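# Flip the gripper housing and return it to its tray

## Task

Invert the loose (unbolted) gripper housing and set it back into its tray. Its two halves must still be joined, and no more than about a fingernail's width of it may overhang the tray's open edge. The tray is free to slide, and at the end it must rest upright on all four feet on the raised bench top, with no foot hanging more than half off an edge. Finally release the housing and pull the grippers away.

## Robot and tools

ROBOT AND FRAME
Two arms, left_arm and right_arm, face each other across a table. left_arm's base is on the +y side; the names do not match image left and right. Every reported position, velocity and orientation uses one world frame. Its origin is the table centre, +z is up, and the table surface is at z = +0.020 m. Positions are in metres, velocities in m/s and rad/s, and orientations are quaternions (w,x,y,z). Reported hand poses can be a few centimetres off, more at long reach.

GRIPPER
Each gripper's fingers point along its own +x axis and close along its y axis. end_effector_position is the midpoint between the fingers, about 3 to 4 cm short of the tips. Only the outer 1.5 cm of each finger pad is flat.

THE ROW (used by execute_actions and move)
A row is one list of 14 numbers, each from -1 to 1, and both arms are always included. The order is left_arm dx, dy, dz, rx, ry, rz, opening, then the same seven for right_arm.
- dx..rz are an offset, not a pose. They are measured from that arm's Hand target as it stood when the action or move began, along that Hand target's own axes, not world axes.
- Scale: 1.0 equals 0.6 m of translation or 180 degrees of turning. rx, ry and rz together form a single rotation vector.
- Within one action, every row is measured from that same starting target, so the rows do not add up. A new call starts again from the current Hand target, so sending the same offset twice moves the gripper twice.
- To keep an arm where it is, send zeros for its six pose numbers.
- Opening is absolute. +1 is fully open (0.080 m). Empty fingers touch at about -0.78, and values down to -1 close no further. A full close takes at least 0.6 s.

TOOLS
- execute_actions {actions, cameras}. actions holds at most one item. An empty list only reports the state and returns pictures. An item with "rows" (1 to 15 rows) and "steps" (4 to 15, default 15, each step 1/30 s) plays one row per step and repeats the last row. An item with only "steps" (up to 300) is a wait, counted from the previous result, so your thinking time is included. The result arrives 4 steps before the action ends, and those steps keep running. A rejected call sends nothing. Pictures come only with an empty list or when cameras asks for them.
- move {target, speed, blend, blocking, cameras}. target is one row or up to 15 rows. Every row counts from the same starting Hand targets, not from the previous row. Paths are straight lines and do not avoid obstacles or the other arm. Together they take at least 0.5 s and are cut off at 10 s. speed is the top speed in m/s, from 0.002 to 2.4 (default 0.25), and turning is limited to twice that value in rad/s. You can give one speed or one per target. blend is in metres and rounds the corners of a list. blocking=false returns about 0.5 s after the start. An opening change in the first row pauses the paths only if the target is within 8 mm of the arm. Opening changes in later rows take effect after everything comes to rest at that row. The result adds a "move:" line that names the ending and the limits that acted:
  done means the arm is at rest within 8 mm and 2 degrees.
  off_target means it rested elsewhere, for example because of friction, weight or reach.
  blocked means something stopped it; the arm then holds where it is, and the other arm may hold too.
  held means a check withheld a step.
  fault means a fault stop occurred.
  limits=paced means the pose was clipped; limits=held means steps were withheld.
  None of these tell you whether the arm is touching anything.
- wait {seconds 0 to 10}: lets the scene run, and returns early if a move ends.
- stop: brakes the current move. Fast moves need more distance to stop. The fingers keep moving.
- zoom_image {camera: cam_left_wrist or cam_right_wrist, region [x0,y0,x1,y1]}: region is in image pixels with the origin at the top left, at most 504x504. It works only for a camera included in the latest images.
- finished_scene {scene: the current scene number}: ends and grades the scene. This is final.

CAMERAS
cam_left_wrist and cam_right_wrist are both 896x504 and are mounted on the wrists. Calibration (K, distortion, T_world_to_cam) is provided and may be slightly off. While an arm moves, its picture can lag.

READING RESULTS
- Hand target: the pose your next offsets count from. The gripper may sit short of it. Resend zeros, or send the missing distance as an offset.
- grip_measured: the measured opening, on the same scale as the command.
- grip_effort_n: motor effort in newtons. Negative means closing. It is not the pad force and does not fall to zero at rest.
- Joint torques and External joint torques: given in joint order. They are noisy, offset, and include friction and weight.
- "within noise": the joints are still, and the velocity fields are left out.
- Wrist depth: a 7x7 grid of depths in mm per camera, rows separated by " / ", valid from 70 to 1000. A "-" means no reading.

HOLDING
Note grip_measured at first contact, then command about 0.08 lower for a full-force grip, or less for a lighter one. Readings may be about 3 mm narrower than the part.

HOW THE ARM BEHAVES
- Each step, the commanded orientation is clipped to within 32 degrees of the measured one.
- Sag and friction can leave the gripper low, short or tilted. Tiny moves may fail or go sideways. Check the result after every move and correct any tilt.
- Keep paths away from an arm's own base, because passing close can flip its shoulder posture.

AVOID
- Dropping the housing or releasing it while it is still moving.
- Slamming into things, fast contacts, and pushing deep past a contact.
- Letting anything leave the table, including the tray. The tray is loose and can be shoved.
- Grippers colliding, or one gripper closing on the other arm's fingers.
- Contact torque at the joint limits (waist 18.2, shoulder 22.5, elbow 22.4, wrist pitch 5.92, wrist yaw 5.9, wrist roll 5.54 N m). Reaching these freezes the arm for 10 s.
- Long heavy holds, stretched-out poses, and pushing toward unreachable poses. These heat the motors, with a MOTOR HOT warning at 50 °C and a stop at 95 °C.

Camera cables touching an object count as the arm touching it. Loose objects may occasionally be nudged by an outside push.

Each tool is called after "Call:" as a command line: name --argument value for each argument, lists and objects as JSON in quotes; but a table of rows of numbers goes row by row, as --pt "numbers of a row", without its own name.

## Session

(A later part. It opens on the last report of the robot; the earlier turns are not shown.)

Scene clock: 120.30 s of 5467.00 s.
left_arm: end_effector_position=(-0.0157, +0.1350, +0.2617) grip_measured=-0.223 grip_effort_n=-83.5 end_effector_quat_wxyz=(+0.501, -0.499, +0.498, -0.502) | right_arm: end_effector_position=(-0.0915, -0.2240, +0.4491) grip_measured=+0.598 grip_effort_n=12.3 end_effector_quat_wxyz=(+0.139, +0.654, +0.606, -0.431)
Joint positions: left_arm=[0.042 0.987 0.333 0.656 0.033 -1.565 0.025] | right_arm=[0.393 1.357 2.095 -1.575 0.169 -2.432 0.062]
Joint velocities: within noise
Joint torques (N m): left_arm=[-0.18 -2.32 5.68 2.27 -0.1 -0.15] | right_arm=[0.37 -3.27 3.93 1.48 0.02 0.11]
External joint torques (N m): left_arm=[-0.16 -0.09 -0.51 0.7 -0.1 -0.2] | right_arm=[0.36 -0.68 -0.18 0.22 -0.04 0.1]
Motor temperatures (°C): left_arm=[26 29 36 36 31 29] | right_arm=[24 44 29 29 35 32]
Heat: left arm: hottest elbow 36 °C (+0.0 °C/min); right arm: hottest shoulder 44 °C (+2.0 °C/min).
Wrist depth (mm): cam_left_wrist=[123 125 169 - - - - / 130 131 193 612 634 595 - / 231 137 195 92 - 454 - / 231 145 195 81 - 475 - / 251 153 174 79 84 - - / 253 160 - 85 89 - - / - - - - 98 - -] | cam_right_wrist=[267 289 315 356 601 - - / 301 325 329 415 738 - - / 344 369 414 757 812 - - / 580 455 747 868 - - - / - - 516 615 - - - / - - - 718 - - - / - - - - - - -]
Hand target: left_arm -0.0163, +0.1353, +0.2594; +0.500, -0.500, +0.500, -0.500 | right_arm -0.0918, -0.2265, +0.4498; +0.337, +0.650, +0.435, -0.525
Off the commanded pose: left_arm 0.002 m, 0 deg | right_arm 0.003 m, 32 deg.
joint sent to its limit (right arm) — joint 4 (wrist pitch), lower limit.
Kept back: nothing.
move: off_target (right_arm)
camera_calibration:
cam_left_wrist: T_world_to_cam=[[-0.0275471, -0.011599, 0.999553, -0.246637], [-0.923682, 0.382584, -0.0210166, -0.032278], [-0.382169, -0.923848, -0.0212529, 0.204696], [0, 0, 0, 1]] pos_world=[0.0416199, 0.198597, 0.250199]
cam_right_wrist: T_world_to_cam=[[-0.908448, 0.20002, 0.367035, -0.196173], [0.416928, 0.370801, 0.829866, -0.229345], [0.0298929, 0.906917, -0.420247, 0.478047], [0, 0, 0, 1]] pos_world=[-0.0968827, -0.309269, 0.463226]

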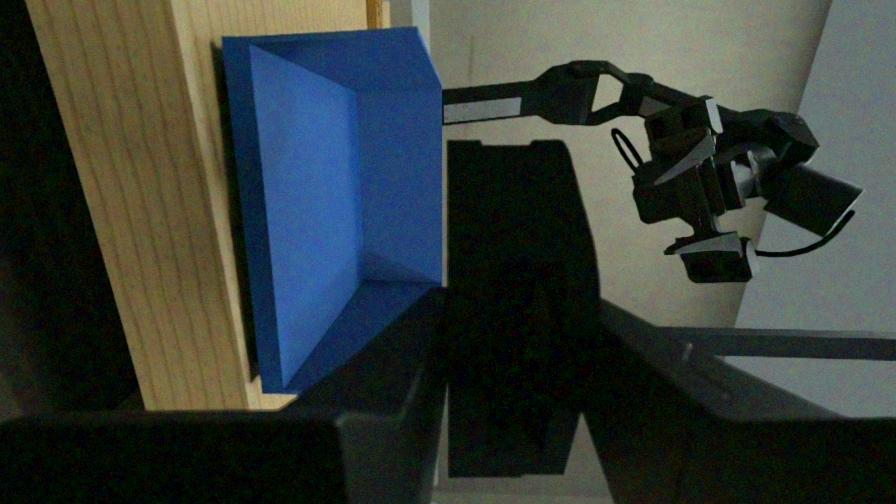

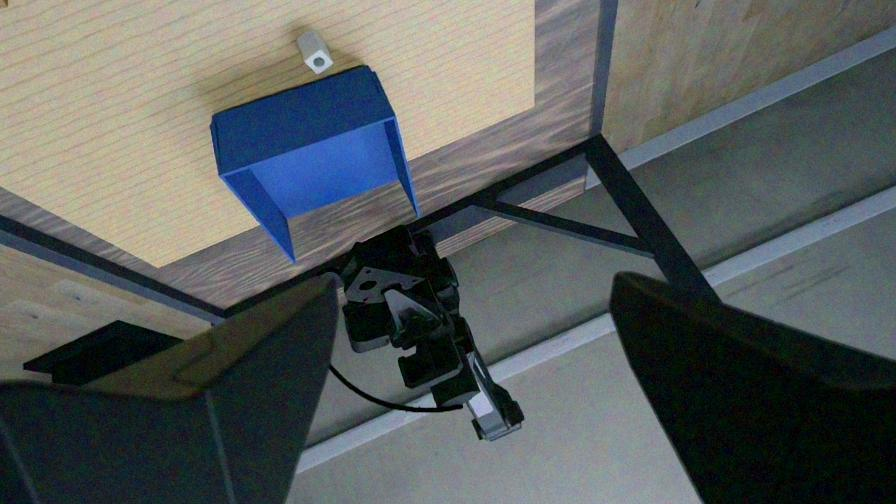

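Call:
zoom_image --camera "cam_right_wrist" --region '[200, 40, 540, 360]'

Scaled by 1.482.

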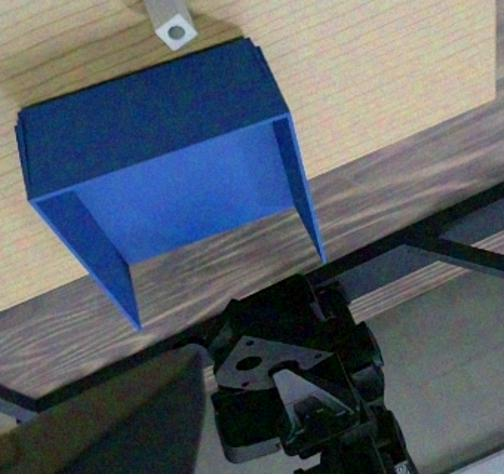

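Call:
move --pt "0.01 -0.025 0 0 0 0 -0.3 0.0 0 0 0 0 0 0.6" --pt "0.045 -0.025 0 0 0 0 -0.3 0.0 0 0 0 0 0 0.6" --speed 0.12

Scene clock: 121.83 s of 5467.00 s.
left_arm: end_effector_position=(-0.0156, +0.1111, +0.2656) grip_measured=-0.223 grip_effort_n=-83.5 end_effector_quat_wxyz=(+0.507, -0.493, +0.504, -0.496) | right_arm: end_effector_position=(-0.0915, -0.2240, +0.4491) grip_measured=+0.598 grip_effort_n=12.8 end_effector_quat_wxyz=(+0.139, +0.654, +0.606, -0.431)
Joint positions: left_arm=[0.038 1.104 0.422 0.66 0.029 -1.565 0.025] | right_arm=[0.393 1.357 2.095 -1.575 0.169 -2.432 0.062]
Joint velocities: within noise
Joint torques (N m): left_arm=[-0.17 -2.99 9 2.26 -0.11 -0.14] | right_arm=[0.38 -3.27 3.93 1.48 0.01 0.12]
External joint torques (N m): left_arm=[-0.19 0.04 2.72 0.63 -0.1 -0.19] | right_arm=[0.37 -0.73 -0.16 0.21 -0.04 0.1]
Motor temperatures (°C): left_arm=[26 29 36 36 31 29] | right_arm=[24 44 29 29 35 32]
Heat: left arm: hottest elbow 36 °C (+0.0 °C/min); right arm: hottest shoulder 44 °C (+2.0 °C/min).
Wrist depth (mm): cam_left_wrist=[103 119 149 - - - - / 109 116 184 594 618 587 - / 115 120 194 91 - 419 447 / 122 124 195 81 - 459 - / 130 129 176 79 84 - - / 139 135 - 85 89 - - / - - - - 98 - -] | cam_right_wrist=[267 288 315 355 594 - - / 302 326 330 415 735 - - / 345 368 415 761 817 - - / 586 454 579 839 - - - / - - 493 586 - - - / - - - 668 - - - / - - - - - - -]
Hand target: left_arm -0.0162, +0.1083, +0.2744; +0.500, -0.500, +0.500, -0.500 | right_arm -0.0918, -0.2265, +0.4498; +0.337, +0.650, +0.435, -0.525
Off the commanded pose: left_arm 0.009 m, 1 deg | right_arm 0.003 m, 32 deg.
joint sent to its limit (right arm) — joint 4 (wrist pitch), lower limit.
Kept back: nothing.
move: off_target (left_arm, right_arm)
camera_calibration:
cam_left_wrist: T_world_to_cam=[[-0.0265032, -0.0356014, 0.999015, -0.247927], [-0.923834, 0.382638, -0.0108728, -0.0256427], [-0.381874, -0.923212, -0.0430309, 0.188488], [0, 0, 0, 1]] pos_world=[0.0417181, 0.174999, 0.255514]
cam_right_wrist: T_world_to_cam=[[-0.908448, 0.20002, 0.367035, -0.196173], [0.416928, 0.370801, 0.829866, -0.229345], [0.0298929, 0.906917, -0.420247, 0.478047], [0, 0, 0, 1]] pos_world=[-0.0968827, -0.309269, 0.463226]

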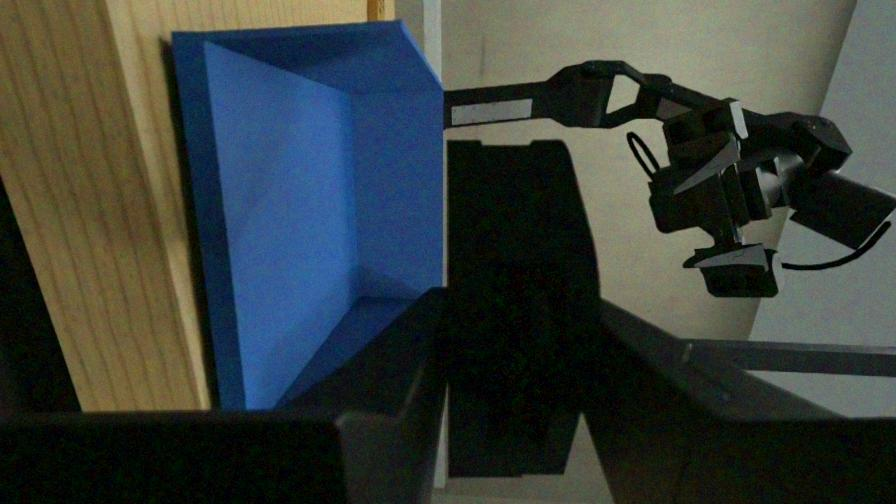

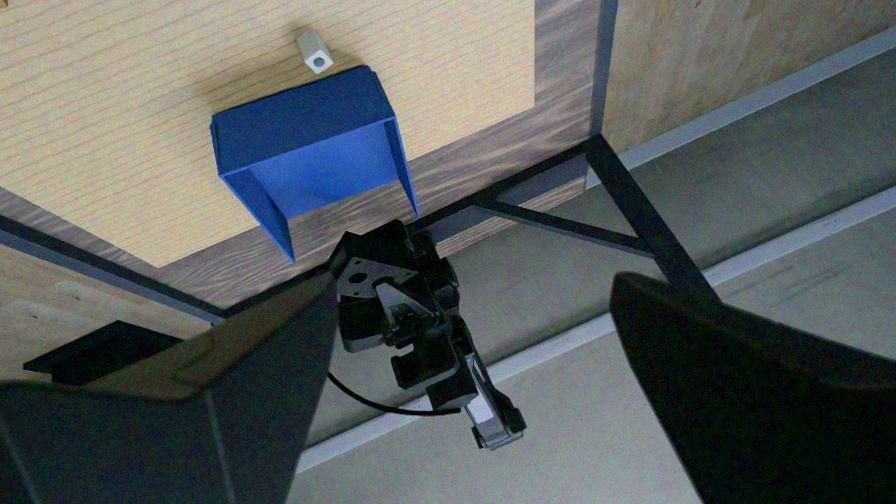

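Call:
move --target '[0,0.1,0,0,0,0,-0.3,0.0,0,0,0,0,0,0.6]' --speed 0.12

Scene clock: 123.00 s of 5467.00 s.
left_arm: end_effector_position=(-0.0156, +0.1075, +0.2165) grip_measured=-0.223 grip_effort_n=-83.5 end_effector_quat_wxyz=(+0.501, -0.499, +0.498, -0.502) end_effector_velocity=(+0.000, -0.001, +0.005) end_effector_angular_velocity=(-0.032, +0.006, +0.005) | right_arm: end_effector_position=(-0.0915, -0.2240, +0.4491) grip_measured=+0.598 grip_effort_n=12.8 end_effector_quat_wxyz=(+0.139, +0.654, +0.606, -0.431)
Joint positions: left_arm=[0.038 1.34 0.286 1.055 0.029 -1.565 0.025] | right_arm=[0.393 1.357 2.095 -1.575 0.169 -2.432 0.062]
Joint velocities: left_arm=[-0.002 0.017 -0.002 0.051 -0.007 -0.007 0] | right_arm=[within noise]
Joint torques (N m): left_arm=[-0.21 -3.45 4.39 2.27 -0.12 -0.14] | right_arm=[0.38 -3.28 3.93 1.48 0.01 0.12]
External joint torques (N m): left_arm=[-0.22 -0.02 -0.74 0.68 -0.11 -0.19] | right_arm=[0.34 -0.7 -0.19 0.21 -0.04 0.1]
Motor temperatures (°C): left_arm=[26 29 36 36 31 29] | right_arm=[24 44 29 29 35 32]
Heat: left arm: hottest elbow 36 °C (+0.0 °C/min); right arm: hottest shoulder 44 °C (+2.0 °C/min).
Wrist depth (mm): cam_left_wrist=[200 97 98 147 - - - / 208 102 103 215 603 596 - / 208 108 108 94 - 477 433 / 208 116 115 84 - - 466 / 209 125 120 79 84 - - / 210 258 - 86 89 - - / - - - - 98 - -] | cam_right_wrist=[266 291 314 354 606 - - / 300 324 331 416 728 - - / 343 366 413 751 802 - - / 587 455 469 843 - - - / - - 521 635 - - - / - - - - - - - / - - - - - - -]
Hand target: left_arm -0.0163, +0.1084, +0.2144; +0.500, -0.500, +0.500, -0.500 | right_arm -0.0918, -0.2265, +0.4498; +0.337, +0.650, +0.435, -0.525
Off the commanded pose: left_arm 0.002 m, 0 deg | right_arm 0.003 m, 32 deg.
joint sent to its limit (right arm) — joint 4 (wrist pitch), lower limit.
Kept back: nothing.
move: off_target (right_arm)
camera_calibration:
cam_left_wrist: T_world_to_cam=[[-0.0271604, -0.0119889, 0.999559, -0.201723], [-0.923864, 0.38217, -0.0205198, -0.0226792], [-0.381756, -0.924014, -0.0214561, 0.178514], [0, 0, 0, 1]] pos_world=[0.0417176, 0.171199, 0.204999]
cam_right_wrist: T_world_to_cam=[[-0.908448, 0.20002, 0.367035, -0.196173], [0.416928, 0.370801, 0.829866, -0.229345], [0.0298929, 0.906917, -0.420247, 0.478047], [0, 0, 0, 1]] pos_world=[-0.0968827, -0.309269, 0.463226]

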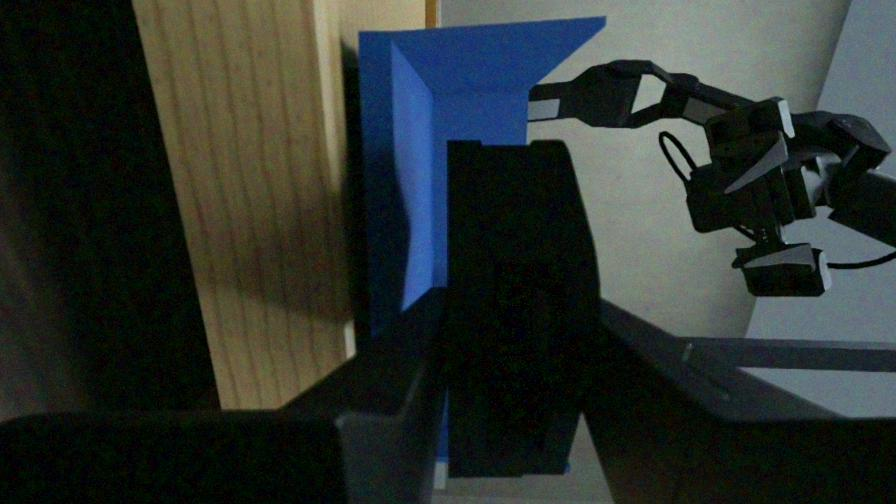

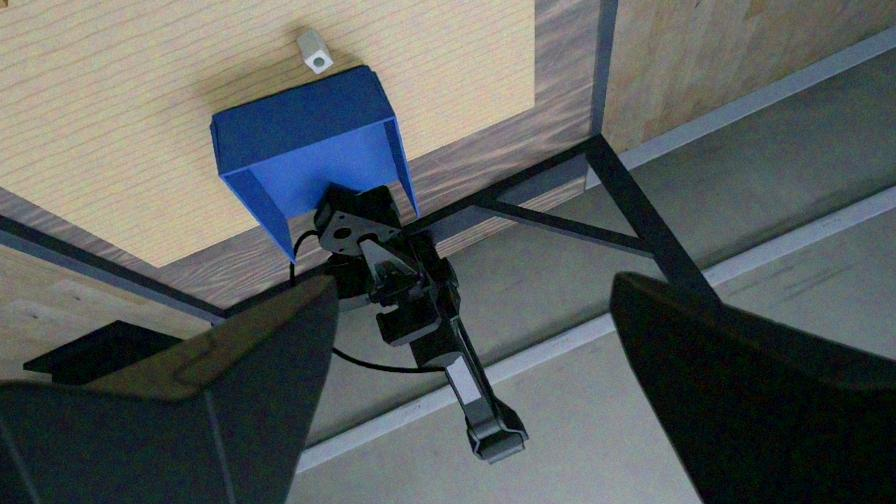

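Call:
zoom_image --camera "cam_right_wrist" --region '[200, 120, 460, 320]'

Call:
zoom_image --camera "cam_left_wrist" --region '[300, 0, 640, 504]'

Scaled by 1.938.

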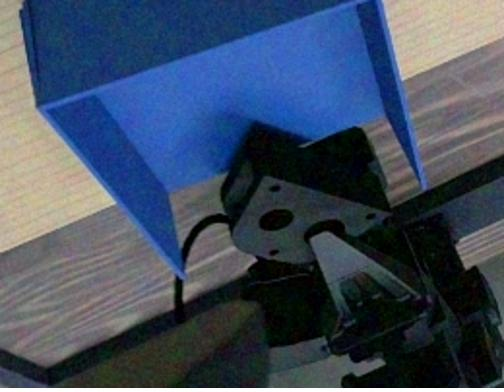

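Scaled by 1.000.

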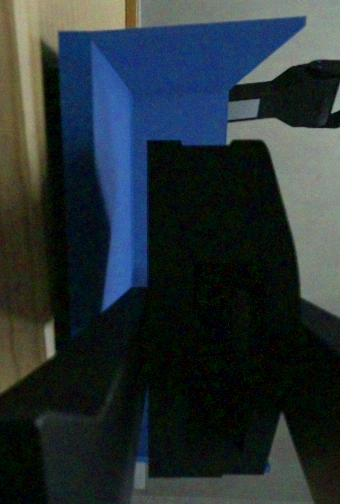

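Call:
move --pt "-0.012 0 0 0 0 0 -0.3 0.0 0 0 0 0 0 0.6" --pt "-0.012 0.014 0 0 0 0 -0.3 0.0 0 0 0 0 0 0.6" --speed 0.06

Scene clock: 125.53 s of 5467.00 s.
left_arm: end_effector_position=(-0.0158, +0.1147, +0.2078) grip_measured=-0.223 grip_effort_n=-83.5 end_effector_quat_wxyz=(+0.501, -0.499, +0.498, -0.502) | right_arm: end_effector_position=(-0.0915, -0.2240, +0.4491) grip_measured=+0.598 grip_effort_n=12.8 end_effector_quat_wxyz=(+0.139, +0.654, +0.606, -0.431)
Joint positions: left_arm=[0.038 1.354 0.243 1.113 0.029 -1.565 0.025] | right_arm=[0.393 1.357 2.095 -1.575 0.169 -2.432 0.062]
Joint velocities: within noise
Joint torques (N m): left_arm=[-0.13 -3.31 4.2 2.25 -0.08 -0.13] | right_arm=[0.37 -3.27 3.93 1.48 0.01 0.11]
External joint torques (N m): left_arm=[-0.13 -0.03 -0.69 0.67 -0.08 -0.18] | right_arm=[0.37 -0.7 -0.2 0.2 -0.05 0.1]
Motor temperatures (°C): left_arm=[26 29 35 36 31 29] | right_arm=[24 43 29 29 35 32]
Heat: left arm: hottest wrist pitch 36 °C (+4.0 °C/min); right arm: hottest shoulder 43 °C (+0.0 °C/min).
Wrist depth (mm): cam_left_wrist=[200 103 103 151 157 - - / 199 111 109 235 601 620 - / 199 231 114 94 - 486 440 / 199 245 121 81 - - 460 / 200 260 127 79 84 - - / 201 247 - 85 89 - - / - - - - 98 - -] | cam_right_wrist=[267 288 315 355 601 - - / 300 325 330 414 741 - - / 343 365 414 743 807 - - / 581 457 534 838 - - - / - - 521 641 - - - / - - - - - - - / - - - - - - -]
Hand target: left_arm -0.0163, +0.1155, +0.2061; +0.500, -0.500, +0.500, -0.500 | right_arm -0.0918, -0.2265, +0.4498; +0.337, +0.650, +0.435, -0.525
Off the commanded pose: left_arm 0.002 m, 0 deg | right_arm 0.003 m, 32 deg.
joint sent to its limit (right arm) — joint 4 (wrist pitch), lower limit.
Kept back: nothing.
move: off_target (right_arm)
camera_calibration:
cam_left_wrist: T_world_to_cam=[[-0.0271359, -0.0116738, 0.999564, -0.193004], [-0.923864, 0.382166, -0.0206175, -0.0257359], [-0.381758, -0.92402, -0.0211554, 0.184754], [0, 0, 0, 1]] pos_world=[0.0415176, 0.178299, 0.196298]
cam_right_wrist: T_world_to_cam=[[-0.908448, 0.20002, 0.367035, -0.196173], [0.416928, 0.370801, 0.829866, -0.229345], [0.0298929, 0.906917, -0.420247, 0.478047], [0, 0, 0, 1]] pos_world=[-0.0968827, -0.309269, 0.463226]

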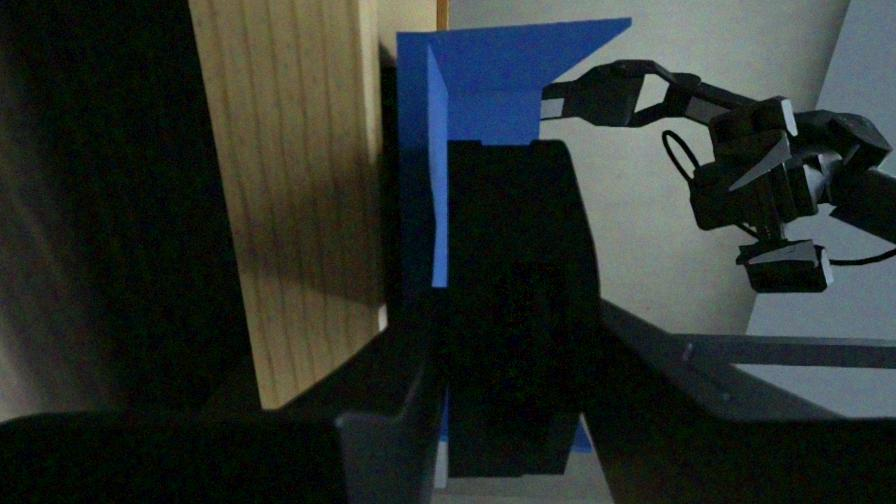

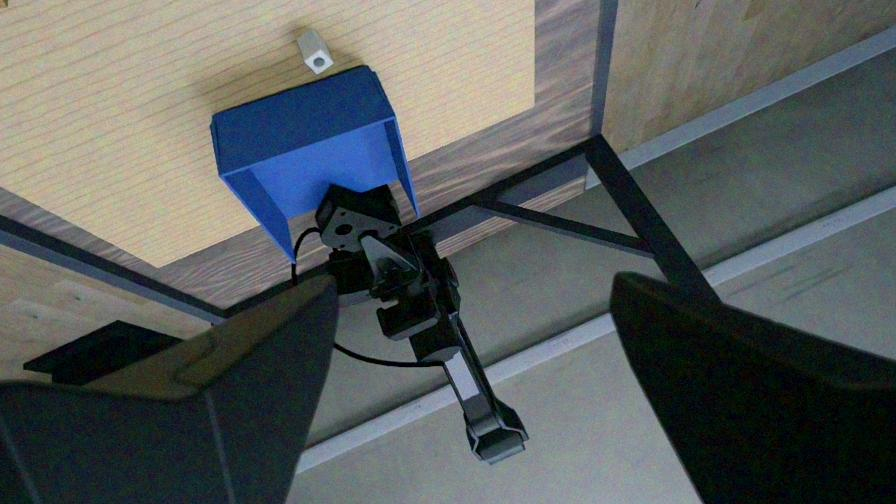

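Call:
move --target '[0,0.007,0,0,0,0,-0.3,0.0,0,0,0,0,0,0.6]' --speed 0.04 --cameras '[]'

Call:
move --target '[0,0.004,0,0,0,0,-0.3,0.0,0,0,0,0,0,0.6]' --speed 0.03

Scene clock: 126.67 s of 5467.00 s.
left_arm: end_effector_position=(-0.0158, +0.1146, +0.2038) grip_measured=-0.223 grip_effort_n=-83.5 end_effector_quat_wxyz=(+0.501, -0.499, +0.498, -0.502) | right_arm: end_effector_position=(-0.0915, -0.2240, +0.4491) grip_measured=+0.598 grip_effort_n=12.8 end_effector_quat_wxyz=(+0.139, +0.654, +0.606, -0.431)
Joint positions: left_arm=[0.038 1.381 0.234 1.15 0.029 -1.565 0.025] | right_arm=[0.393 1.357 2.095 -1.575 0.169 -2.432 0.062]
Joint velocities: within noise
Joint torques (N m): left_arm=[-0.15 -3.44 4.05 2.23 -0.06 -0.14] | right_arm=[0.38 -3.27 3.93 1.48 0.02 0.12]
External joint torques (N m): left_arm=[-0.16 -0.01 -0.73 0.64 -0.05 -0.19] | right_arm=[0.38 -0.69 -0.18 0.22 -0.04 0.1]
Motor temperatures (°C): left_arm=[26 29 35 36 31 29] | right_arm=[24 43 29 29 35 32]
Heat: left arm: hottest wrist pitch 36 °C (+4.0 °C/min); right arm: hottest shoulder 43 °C (+0.0 °C/min).
Wrist depth (mm): cam_left_wrist=[195 104 102 150 156 - - / 195 226 108 154 599 608 - / 195 240 113 94 - 479 443 / 195 254 121 81 - - - / 196 255 127 79 84 - - / 196 257 - 86 89 - - / - - - - 98 - -] | cam_right_wrist=[269 288 315 355 600 - - / 302 323 331 419 727 - - / 345 369 415 740 803 - - / 584 455 536 823 - - - / - - 540 661 - - - / - - - - - - - / - - - - - - -]
Hand target: left_arm -0.0163, +0.1155, +0.2019; +0.500, -0.500, +0.500, -0.500 | right_arm -0.0918, -0.2265, +0.4498; +0.337, +0.650, +0.435, -0.525
Off the commanded pose: left_arm 0.002 m, 0 deg | right_arm 0.003 m, 32 deg.
joint sent to its limit (right arm) — joint 4 (wrist pitch), lower limit.
Kept back: nothing.
move: off_target (right_arm)
No camera images: "cameras" was empty.

Scene clock: 127.57 s of 5467.00 s.
left_arm: end_effector_position=(-0.0158, +0.1143, +0.2029) grip_measured=-0.223 grip_effort_n=-83.5 end_effector_quat_wxyz=(+0.499, -0.501, +0.497, -0.503) | right_arm: end_effector_position=(-0.0915, -0.2240, +0.4491) grip_measured=+0.598 grip_effort_n=12.8 end_effector_quat_wxyz=(+0.139, +0.654, +0.606, -0.431)
Joint positions: left_arm=[0.038 1.396 0.231 1.173 0.029 -1.565 0.025] | right_arm=[0.393 1.357 2.095 -1.575 0.169 -2.432 0.062]
Joint velocities: within noise
Joint torques (N m): left_arm=[-0.1 -3.18 3.74 2.09 -0.07 -0.14] | right_arm=[0.37 -3.28 3.94 1.48 0.01 0.12]
External joint torques (N m): left_arm=[-0.1 0.22 -0.92 0.52 -0.06 -0.19] | right_arm=[0.37 -0.7 -0.18 0.21 -0.04 0.1]
Motor temperatures (°C): left_arm=[26 29 35 36 31 29] | right_arm=[24 42 29 30 35 32]
Heat: left arm: hottest wrist pitch 36 °C (+4.0 °C/min); right arm: hottest shoulder 42 °C (-1.0 °C/min).
Wrist depth (mm): cam_left_wrist=[196 104 102 150 154 - - / 195 228 108 184 594 616 - / 195 241 113 94 - 486 441 / 196 254 120 81 - - - / 196 255 127 79 84 - - / 196 257 - 85 89 - - / - - - - 98 - -] | cam_right_wrist=[267 289 315 354 601 - - / 300 325 330 414 734 - - / 343 367 417 747 799 - - / 581 455 537 845 - - - / - - 562 658 - - - / - - - - - - - / - - - - - - -]
Hand target: left_arm -0.0163, +0.1155, +0.1994; +0.500, -0.500, +0.500, -0.500 | right_arm -0.0918, -0.2265, +0.4498; +0.337, +0.650, +0.435, -0.525
Off the commanded pose: left_arm 0.004 m, 1 deg | right_arm 0.003 m, 32 deg.
joint sent to its limit (right arm) — joint 4 (wrist pitch), lower limit.
Kept back: nothing.
move: off_target (right_arm)
camera_calibration:
cam_left_wrist: T_world_to_cam=[[-0.0273277, -0.0051904, 0.999613, -0.188934], [-0.923857, 0.382028, -0.023273, -0.025159], [-0.38176, -0.924136, -0.0152352, 0.183163], [0, 0, 0, 1]] pos_world=[0.0415176, 0.177898, 0.191066]
cam_right_wrist: T_world_to_cam=[[-0.908448, 0.20002, 0.367035, -0.196173], [0.416928, 0.370801, 0.829866, -0.229345], [0.0298929, 0.906917, -0.420247, 0.478047], [0, 0, 0, 1]] pos_world=[-0.0968827, -0.309269, 0.463226]

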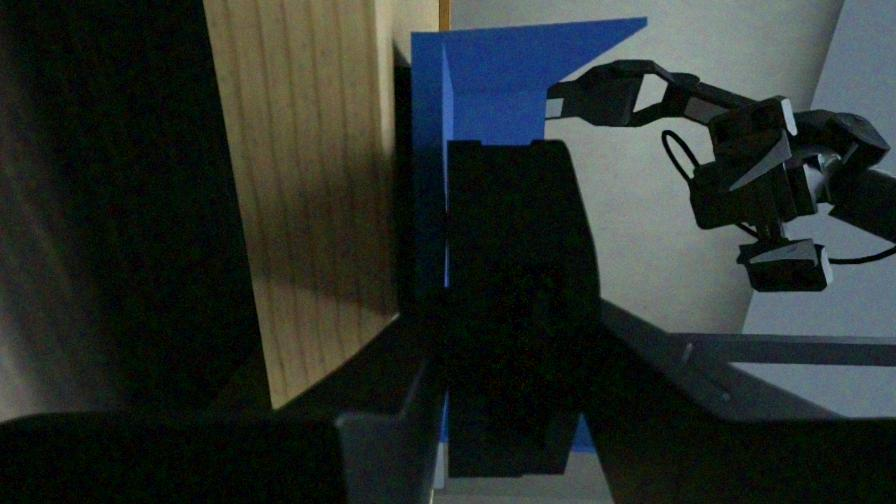

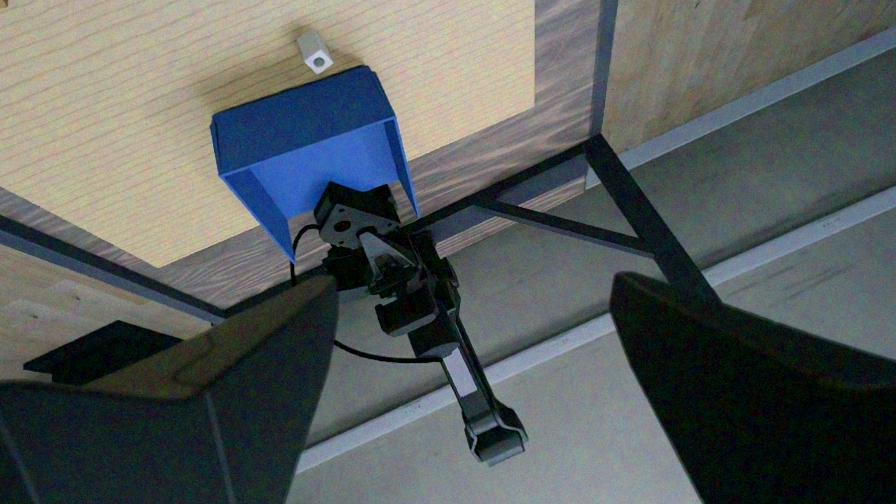

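Call:
move --target '[0,-0.006,0,0,0,0,-0.1,0.0,0,0,0,0,0,0.6]' --speed 0.03 --cameras '[]'

Call:
move --target '[0,0,0,0,0,0,0.3,0.0,0,0,0,0,0,0.6]' --speed 0.05

Scene clock: 128.70 s of 5467.00 s.
left_arm: end_effector_position=(-0.0158, +0.1150, +0.1994) grip_measured=-0.102 grip_effort_n=14.7 end_effector_quat_wxyz=(+0.504, -0.496, +0.502, -0.499) | right_arm: end_effector_position=(-0.0915, -0.2240, +0.4491) grip_measured=+0.598 grip_effort_n=12.8 end_effector_quat_wxyz=(+0.139, +0.654, +0.606, -0.431)
Joint positions: left_arm=[0.038 1.388 0.23 1.147 0.029 -1.565 0.03] | right_arm=[0.393 1.357 2.095 -1.575 0.169 -2.432 0.062]
Joint velocities: within noise
Joint torques (N m): left_arm=[-0.12 -5.2 4.84 1.78 -0.07 -0.15] | right_arm=[0.38 -3.27 3.95 1.48 0.01 0.12]
External joint torques (N m): left_arm=[-0.14 -1.73 0.05 0.15 -0.06 -0.2] | right_arm=[0.35 -0.79 -0.11 0.22 -0.03 0.1]
Motor temperatures (°C): left_arm=[26 29 35 36 31 29] | right_arm=[24 42 29 30 35 32]
Heat: left arm: hottest wrist pitch 36 °C (+3.0 °C/min); right arm: hottest shoulder 42 °C (-1.0 °C/min).
Wrist depth (mm): cam_left_wrist=[188 229 103 124 153 - - / 188 230 109 187 591 595 - / 188 244 115 94 - 489 433 / 188 245 122 81 - - 455 / 189 262 128 77 87 - - / 190 234 - 87 81 - - / - - - 101 95 - -] | cam_right_wrist=[268 288 315 358 602 - - / 302 325 329 415 733 - - / 343 366 411 739 817 - - / 578 453 537 835 - - - / - - 563 660 - - - / - - - - - - - / - - - - - - -]
Hand target: left_arm -0.0163, +0.1155, +0.2031; +0.500, -0.500, +0.500, -0.500 | right_arm -0.0918, -0.2265, +0.4498; +0.337, +0.650, +0.435, -0.525
Off the commanded pose: left_arm 0.004 m, 1 deg | right_arm 0.003 m, 32 deg.
joint sent to its limit (right arm) — joint 4 (wrist pitch), lower limit.
Kept back: nothing.
move: off_target (right_arm)
No camera images: "cameras" was empty.

Scene clock: 134.53 s of 5467.00 s.
left_arm: end_effector_position=(-0.0158, +0.1151, +0.1995) grip_measured=+0.298 grip_effort_n=14.7 end_effector_quat_wxyz=(+0.504, -0.496, +0.502, -0.499) | right_arm: end_effector_position=(-0.0915, -0.2240, +0.4491) grip_measured=+0.598 grip_effort_n=13.3 end_effector_quat_wxyz=(+0.139, +0.654, +0.606, -0.431)
Joint positions: left_arm=[0.038 1.388 0.23 1.147 0.029 -1.565 0.048] | right_arm=[0.393 1.357 2.095 -1.575 0.169 -2.432 0.062]
Joint velocities: within noise
Joint torques (N m): left_arm=[-0.07 -5.14 4.83 1.8 -0.06 -0.14] | right_arm=[0.38 -3.27 3.95 1.48 0.01 0.11]
External joint torques (N m): left_arm=[-0.05 -1.73 0.12 0.21 -0.06 -0.19] | right_arm=[0.38 -0.69 -0.17 0.21 -0.04 0.1]
Motor temperatures (°C): left_arm=[25 29 34 36 31 29] | right_arm=[24 41 29 30 35 32]
Heat: left arm: hottest wrist pitch 36 °C (+2.0 °C/min); right arm: hottest shoulder 41 °C (-3.0 °C/min).
Wrist depth (mm): cam_left_wrist=[188 230 104 124 153 - - / 188 230 110 183 588 598 - / 188 244 115 90 - 491 434 / 189 245 122 78 - - 453 / 189 246 127 - - - - / 189 - - - 155 - - / - - - 94 - - -] | cam_right_wrist=[268 287 315 356 598 - - / 303 325 330 418 727 - - / 343 366 415 742 822 - - / 578 453 540 842 - - - / - - 550 669 - - - / - - - - - - - / - - - - - - -]
Hand target: left_arm -0.0163, +0.1155, +0.2031; +0.500, -0.500, +0.500, -0.500 | right_arm -0.0918, -0.2265, +0.4499; +0.337, +0.650, +0.435, -0.525
Off the commanded pose: left_arm 0.004 m, 1 deg | right_arm 0.003 m, 32 deg.
joint sent to its limit (right arm) — joint 4 (wrist pitch), lower limit.
Kept back: nothing.
move: off_target (right_arm)
camera_calibration:
cam_left_wrist: T_world_to_cam=[[-0.026783, -0.0241971, 0.999348, -0.183197], [-0.923861, 0.382415, -0.0155005, -0.0270932], [-0.381791, -0.923674, -0.032597, 0.187156], [0, 0, 0, 1]] pos_world=[0.0415177, 0.178799, 0.188759]
cam_right_wrist: T_world_to_cam=[[-0.908448, 0.20002, 0.367035, -0.196173], [0.416928, 0.370801, 0.829866, -0.229345], [0.0298929, 0.906917, -0.420247, 0.478047], [0, 0, 0, 1]] pos_world=[-0.0968827, -0.309269, 0.463226]

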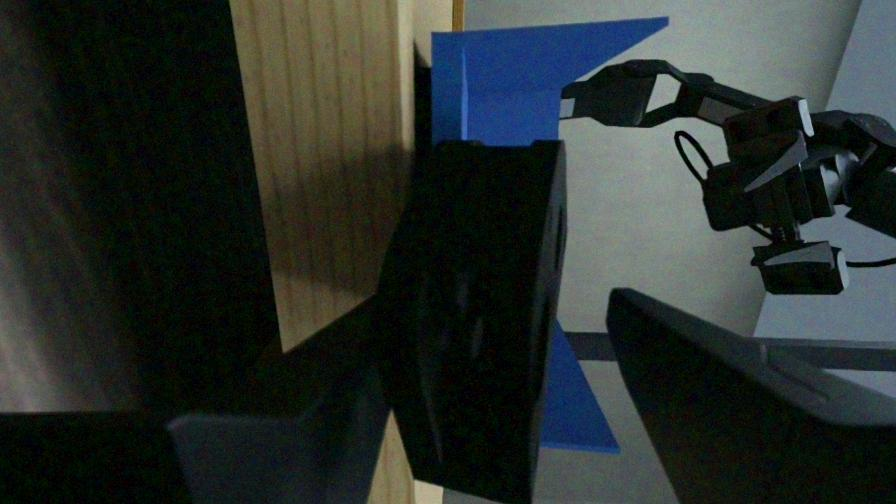

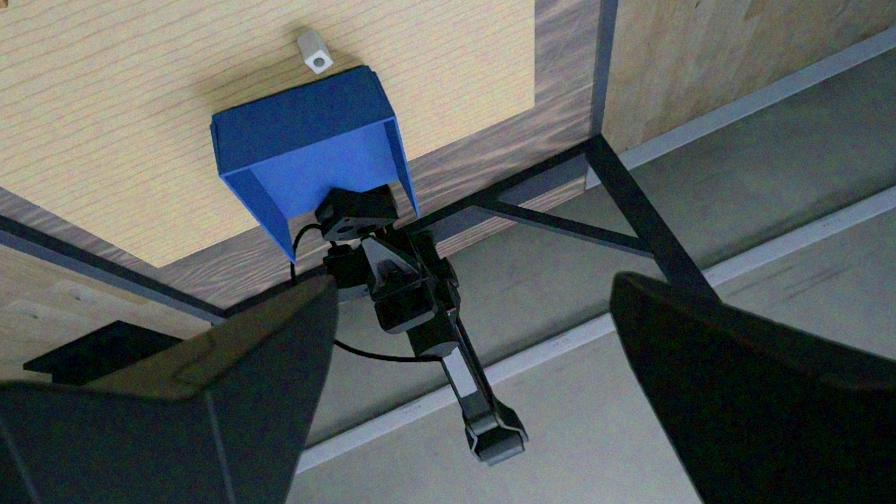

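Call:
zoom_image --camera "cam_left_wrist" --region '[300, 100, 700, 504]'

Call:
zoom_image --camera "cam_right_wrist" --region '[200, 120, 460, 320]'

Scaled by 1.248.

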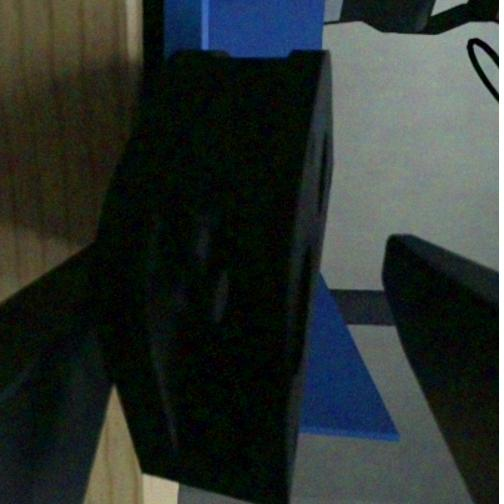

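Scaled by 1.938.

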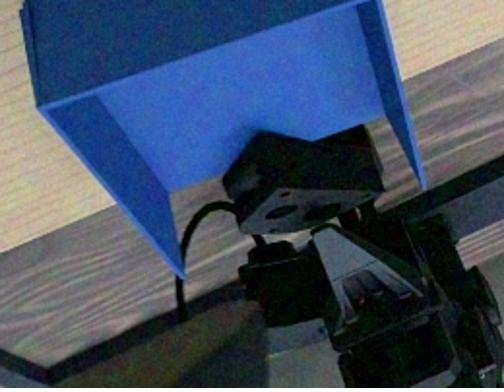

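Call:
move --target '[0,-0.0055,0,0,0,0,0.3,0.0,0,0,0,0,0,0.6]' --speed 0.04 --cameras '[]'

Call:
move --target '[0,0,0,0,0,0,0,0.0,0,0,0,0,0,0.6]' --speed 0.05 --cameras '[]'

Call:
move --target '[0,0,0,0,0,0,-0.15,0.0,0,0,0,0,0,0.6]' --speed 0.05

Scene clock: 136.37 s of 5467.00 s.
left_arm: end_effector_position=(-0.0159, +0.1164, +0.2003) grip_measured=+0.298 grip_effort_n=14.7 end_effector_quat_wxyz=(+0.505, -0.494, +0.503, -0.497) | right_arm: end_effector_position=(-0.0915, -0.2240, +0.4490) grip_measured=+0.598 grip_effort_n=13.3 end_effector_quat_wxyz=(+0.139, +0.654, +0.605, -0.431)
Joint positions: left_arm=[0.038 1.367 0.23 1.119 0.029 -1.565 0.048] | right_arm=[0.393 1.357 2.094 -1.575 0.169 -2.432 0.062]
Joint velocities: within noise
Joint torques (N m): left_arm=[-0.1 -5.11 5.79 1.77 -0.05 -0.14] | right_arm=[0.39 -3.26 3.95 1.48 0.02 0.11]
External joint torques (N m): left_arm=[-0.1 -1.82 0.98 0.19 -0.05 -0.19] | right_arm=[0.38 -0.65 -0.2 0.2 -0.04 0.1]
Motor temperatures (°C): left_arm=[25 29 34 36 31 29] | right_arm=[24 40 28 30 35 32]
Heat: left arm: hottest wrist pitch 36 °C (+1.0 °C/min); right arm: hottest shoulder 40 °C (-4.0 °C/min).
Wrist depth (mm): cam_left_wrist=[188 229 105 116 154 - - / 188 242 111 188 592 599 - / 188 243 116 89 - 558 434 / 189 245 124 78 - - 450 / 190 246 129 - - - - / 190 - - - 163 - - / - - - 94 - - -] | cam_right_wrist=[268 288 314 354 600 - - / 300 325 330 414 737 - - / 344 367 415 742 804 - - / 582 454 541 840 - - - / - - 544 661 - - - / - - - - - - - / - - - - - - -]
Hand target: left_arm -0.0163, +0.1155, +0.2064; +0.500, -0.500, +0.500, -0.500 | right_arm -0.0918, -0.2265, +0.4497; +0.337, +0.650, +0.435, -0.525
Off the commanded pose: left_arm 0.006 m, 1 deg | right_arm 0.003 m, 32 deg.
joint sent to its limit (right arm) — joint 4 (wrist pitch), lower limit.
Kept back: nothing.
move: off_target (right_arm)
No camera images: "cameras" was empty.

Scene clock: 142.20 s of 5467.00 s.
left_arm: end_effector_position=(-0.0159, +0.1164, +0.2003) grip_measured=+0.002 grip_effort_n=-11.9 end_effector_quat_wxyz=(+0.505, -0.494, +0.503, -0.497) | right_arm: end_effector_position=(-0.0915, -0.2240, +0.4490) grip_measured=+0.598 grip_effort_n=12.8 end_effector_quat_wxyz=(+0.139, +0.654, +0.605, -0.431)
Joint positions: left_arm=[0.038 1.366 0.23 1.119 0.029 -1.565 0.035] | right_arm=[0.393 1.357 2.094 -1.575 0.169 -2.432 0.062]
Joint velocities: within noise
Joint torques (N m): left_arm=[-0.11 -5.07 5.8 1.8 -0.07 -0.14] | right_arm=[0.38 -3.29 3.96 1.48 0.02 0.12]
External joint torques (N m): left_arm=[-0.11 -1.75 1 0.21 -0.07 -0.19] | right_arm=[0.36 -0.76 -0.16 0.19 -0.03 0.1]
Motor temperatures (°C): left_arm=[25 29 33 37 31 29] | right_arm=[24 39 28 30 35 32]
Heat: left arm: hottest wrist pitch 37 °C (+2.0 °C/min); right arm: hottest shoulder 39 °C (-6.1 °C/min).
Wrist depth (mm): cam_left_wrist=[188 229 105 116 154 - - / 188 243 111 188 590 594 - / 188 243 116 94 - 554 432 / 188 245 124 79 - - 452 / 190 261 130 - 85 - - / 191 233 - 92 87 - - / - - - 95 91 - -] | cam_right_wrist=[267 288 315 355 600 - - / 300 324 329 418 734 - - / 345 365 414 748 813 - - / 580 456 537 833 - - - / - - 541 663 - - - / - - - - - - - / - - - - - - -]
Hand target: left_arm -0.0163, +0.1155, +0.2064; +0.500, -0.500, +0.500, -0.500 | right_arm -0.0918, -0.2265, +0.4498; +0.337, +0.650, +0.435, -0.525
Off the commanded pose: left_arm 0.006 m, 1 deg | right_arm 0.003 m, 32 deg.
joint sent to its limit (right arm) — joint 4 (wrist pitch), lower limit.
Kept back: nothing.
move: off_target (right_arm)
No camera images: "cameras" was empty.

Scene clock: 148.03 s of 5467.00 s.
left_arm: end_effector_position=(-0.0159, +0.1164, +0.2003) grip_measured=-0.147 grip_effort_n=-12.8 end_effector_quat_wxyz=(+0.505, -0.494, +0.503, -0.497) | right_arm: end_effector_position=(-0.0915, -0.2240, +0.4490) grip_measured=+0.598 grip_effort_n=12.8 end_effector_quat_wxyz=(+0.139, +0.654, +0.605, -0.431)
Joint positions: left_arm=[0.038 1.366 0.23 1.119 0.029 -1.565 0.028] | right_arm=[0.393 1.357 2.094 -1.575 0.169 -2.432 0.062]
Joint velocities: within noise
Joint torques (N m): left_arm=[-0.12 -5.03 5.81 1.8 -0.06 -0.15] | right_arm=[0.37 -3.28 3.96 1.48 0.01 0.12]
External joint torques (N m): left_arm=[-0.1 -1.73 1.07 0.23 -0.06 -0.2] | right_arm=[0.38 -0.59 -0.21 0.22 -0.05 0.1]
Motor temperatures (°C): left_arm=[25 29 33 37 31 29] | right_arm=[24 38 28 30 35 32]
Heat: left arm: hottest wrist pitch 37 °C (+2.0 °C/min); right arm: hottest shoulder 38 °C (-8.1 °C/min).
Wrist depth (mm): cam_left_wrist=[188 228 105 116 154 - - / 188 242 111 189 590 602 - / 188 243 116 95 - 557 434 / 189 245 124 80 - - 452 / 190 261 130 76 78 - - / 191 246 - 85 86 - - / - - - 97 93 - -] | cam_right_wrist=[268 288 314 356 607 - - / 301 321 329 416 732 - - / 344 364 414 753 805 - - / 584 456 538 836 - - - / - - 545 670 - - - / - - - - - - - / - - - - - - -]
Hand target: left_arm -0.0163, +0.1155, +0.2064; +0.500, -0.500, +0.500, -0.500 | right_arm -0.0918, -0.2265, +0.4498; +0.337, +0.650, +0.435, -0.525
Off the commanded pose: left_arm 0.006 m, 1 deg | right_arm 0.003 m, 32 deg.
joint sent to its limit (right arm) — joint 4 (wrist pitch), lower limit.
Kept back: nothing.
move: off_target (right_arm)
camera_calibration:
cam_left_wrist: T_world_to_cam=[[-0.0265931, -0.0306811, 0.999175, -0.183203], [-0.923868, 0.382495, -0.0128438, -0.0282208], [-0.381785, -0.923448, -0.038517, 0.189536], [0, 0, 0, 1]] pos_world=[0.0414176, 0.1802, 0.18999]
cam_right_wrist: T_world_to_cam=[[-0.908528, 0.200158, 0.366761, -0.195976], [0.416746, 0.3711, 0.829824, -0.229169], [0.0299907, 0.906764, -0.42057, 0.478116], [0, 0, 0, 1]] pos_world=[-0.0968831, -0.309268, 0.463128]

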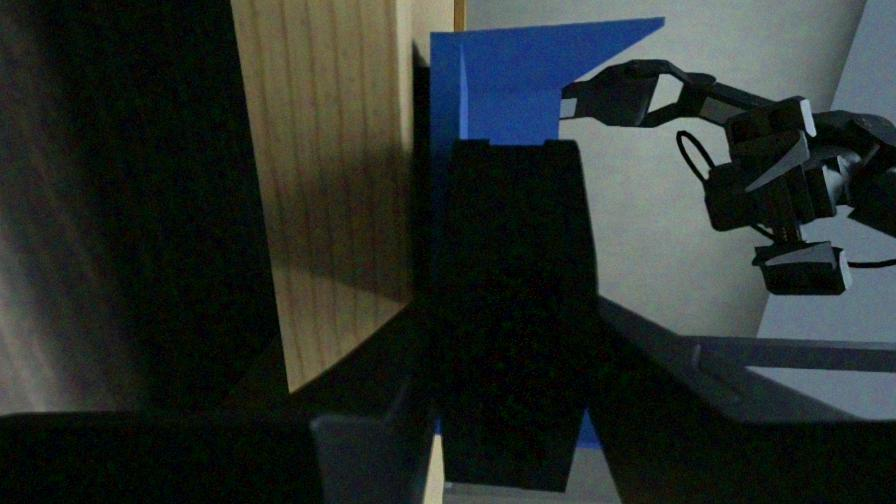

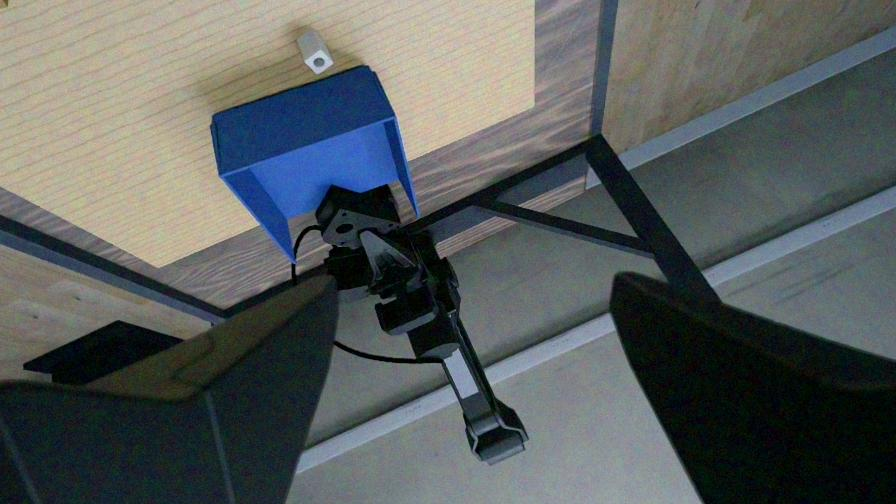

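Call:
move --target '[0,0,0,0,0,0,-0.3,0.0,0,0,0,0,0,0.6]' --speed 0.05 --cameras '[]'

Call:
move --pt "0 -0.008 0 0 0 0 -0.3 0.0 0 0 0 0 0 0.6" --pt "0.019 -0.008 0 0 0 0 -0.3 0.0 0 0 0 0 0 0.6" --speed 0.05

Scene clock: 154.10 s of 5467.00 s.
left_arm: end_effector_position=(-0.0159, +0.1165, +0.2018) grip_measured=-0.237 grip_effort_n=-83.5 end_effector_quat_wxyz=(+0.504, -0.495, +0.502, -0.498) | right_arm: end_effector_position=(-0.0915, -0.2240, +0.4490) grip_measured=+0.598 grip_effort_n=12.3 end_effector_quat_wxyz=(+0.139, +0.654, +0.605, -0.431)
Joint positions: left_arm=[0.038 1.362 0.23 1.119 0.029 -1.565 0.024] | right_arm=[0.393 1.357 2.094 -1.575 0.169 -2.432 0.062]
Joint velocities: within noise
Joint torques (N m): left_arm=[-0.13 -4.57 5.77 1.76 -0.06 -0.15] | right_arm=[0.37 -3.27 3.96 1.48 0.01 0.11]
External joint torques (N m): left_arm=[-0.12 -1.25 0.96 0.17 -0.06 -0.2] | right_arm=[0.37 -0.69 -0.16 0.21 -0.05 0.1]
Motor temperatures (°C): left_arm=[25 29 32 37 31 29] | right_arm=[24 38 28 30 35 32]
Heat: left arm: hottest wrist pitch 37 °C (+2.0 °C/min); right arm: hottest shoulder 38 °C (-8.1 °C/min).
Wrist depth (mm): cam_left_wrist=[191 221 105 129 155 - - / 191 233 111 133 596 599 - / 191 247 116 113 95 492 435 / 191 250 123 80 - - 450 / 192 266 130 76 76 - - / 193 251 - 83 87 - - / - - - - 95 - -] | cam_right_wrist=[268 289 316 356 603 - - / 302 325 328 413 732 - - / 346 367 413 755 801 - - / 578 458 531 837 - - - / - - 543 663 - - - / - - - - - - - / - - - - - - -]
Hand target: left_arm -0.0163, +0.1155, +0.2063; +0.500, -0.500, +0.500, -0.500 | right_arm -0.0918, -0.2265, +0.4498; +0.337, +0.650, +0.435, -0.525
Off the commanded pose: left_arm 0.005 m, 1 deg | right_arm 0.003 m, 32 deg.
joint sent to its limit (right arm) — joint 4 (wrist pitch), lower limit.
Kept back: nothing.
move: off_target (right_arm)
No camera images: "cameras" was empty.

Scene clock: 155.30 s of 5467.00 s.
left_arm: end_effector_position=(-0.0157, +0.1077, +0.2049) grip_measured=-0.237 grip_effort_n=-83.5 end_effector_quat_wxyz=(+0.506, -0.494, +0.504, -0.496) | right_arm: end_effector_position=(-0.0915, -0.2240, +0.4490) grip_measured=+0.598 grip_effort_n=13.3 end_effector_quat_wxyz=(+0.139, +0.654, +0.605, -0.431)
Joint positions: left_arm=[0.037 1.38 0.27 1.091 0.028 -1.565 0.024] | right_arm=[0.393 1.357 2.094 -1.575 0.169 -2.432 0.062]
Joint velocities: within noise
Joint torques (N m): left_arm=[-0.18 -3.62 6.96 2.27 -0.1 -0.14] | right_arm=[0.37 -3.27 3.97 1.48 0.01 0.11]
External joint torques (N m): left_arm=[-0.18 -0.1 2.05 0.68 -0.1 -0.19] | right_arm=[0.38 -0.79 -0.1 0.21 -0.05 0.1]
Motor temperatures (°C): left_arm=[25 29 32 37 31 29] | right_arm=[24 37 28 30 35 32]
Heat: left arm: hottest wrist pitch 37 °C (+2.0 °C/min); right arm: hottest shoulder 37 °C (-10.1 °C/min).
Wrist depth (mm): cam_left_wrist=[192 101 97 123 130 - - / 192 222 102 128 585 588 - / 193 223 108 96 95 553 430 / 194 237 115 80 - - 436 / 194 252 121 76 76 - - / 195 239 - 83 87 - - / - - - - 95 - -] | cam_right_wrist=[268 286 314 355 604 - - / 300 326 332 418 745 - - / 343 366 412 748 803 - - / 578 454 524 828 - - - / - - 535 664 - - - / - - - - - - - / - - - - - - -]
Hand target: left_arm -0.0162, +0.1041, +0.2112; +0.500, -0.500, +0.500, -0.500 | right_arm -0.0918, -0.2265, +0.4498; +0.337, +0.650, +0.435, -0.525
Off the commanded pose: left_arm 0.007 m, 1 deg | right_arm 0.003 m, 32 deg.
joint sent to its limit (right arm) — joint 4 (wrist pitch), lower limit.
Kept back: nothing.
move: off_target (right_arm)
camera_calibration:
cam_left_wrist: T_world_to_cam=[[-0.026585, -0.0322023, 0.999128, -0.187799], [-0.923877, 0.382493, -0.0122548, -0.0247633], [-0.381765, -0.923397, -0.0399195, 0.182019], [0, 0, 0, 1]] pos_world=[0.0416175, 0.1715, 0.194598]
cam_right_wrist: T_world_to_cam=[[-0.908528, 0.200158, 0.366761, -0.195976], [0.416746, 0.3711, 0.829824, -0.229169], [0.0299907, 0.906764, -0.42057, 0.478116], [0, 0, 0, 1]] pos_world=[-0.0968831, -0.309268, 0.463128]

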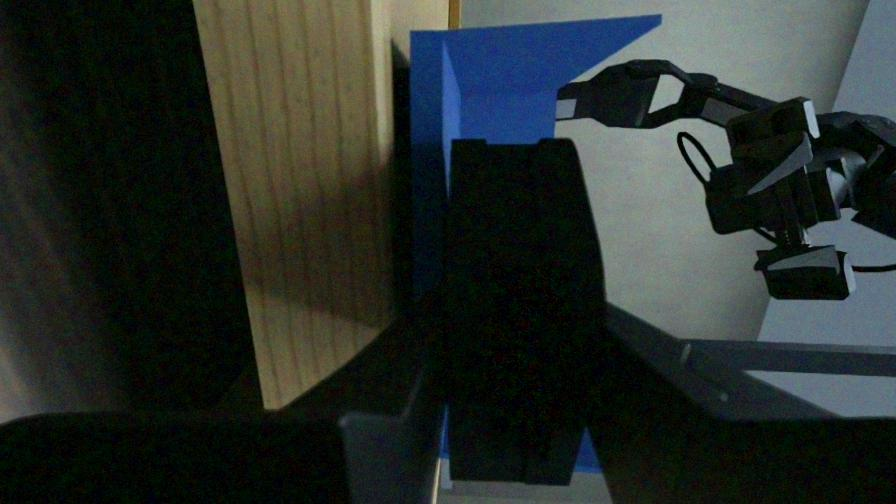

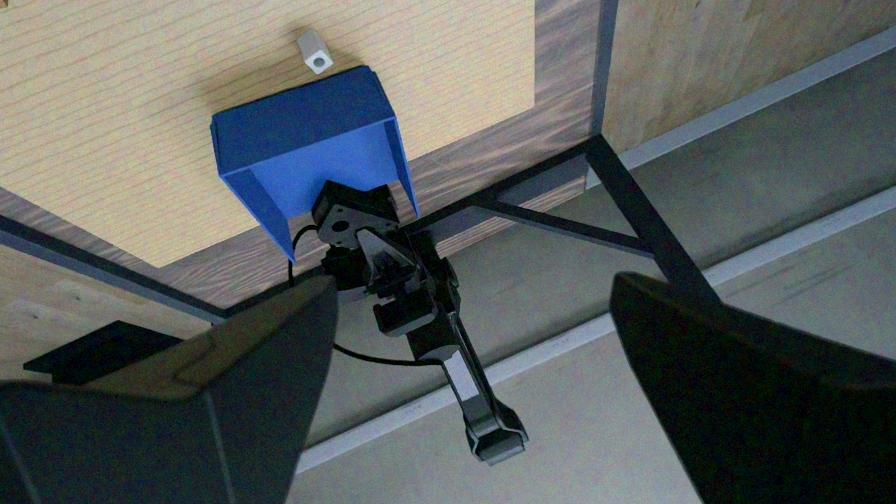

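Call:
zoom_image --camera "cam_right_wrist" --region '[280, 160, 440, 280]'

Scaled by 3.150.

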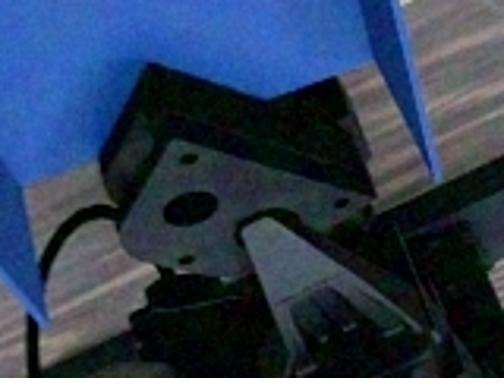

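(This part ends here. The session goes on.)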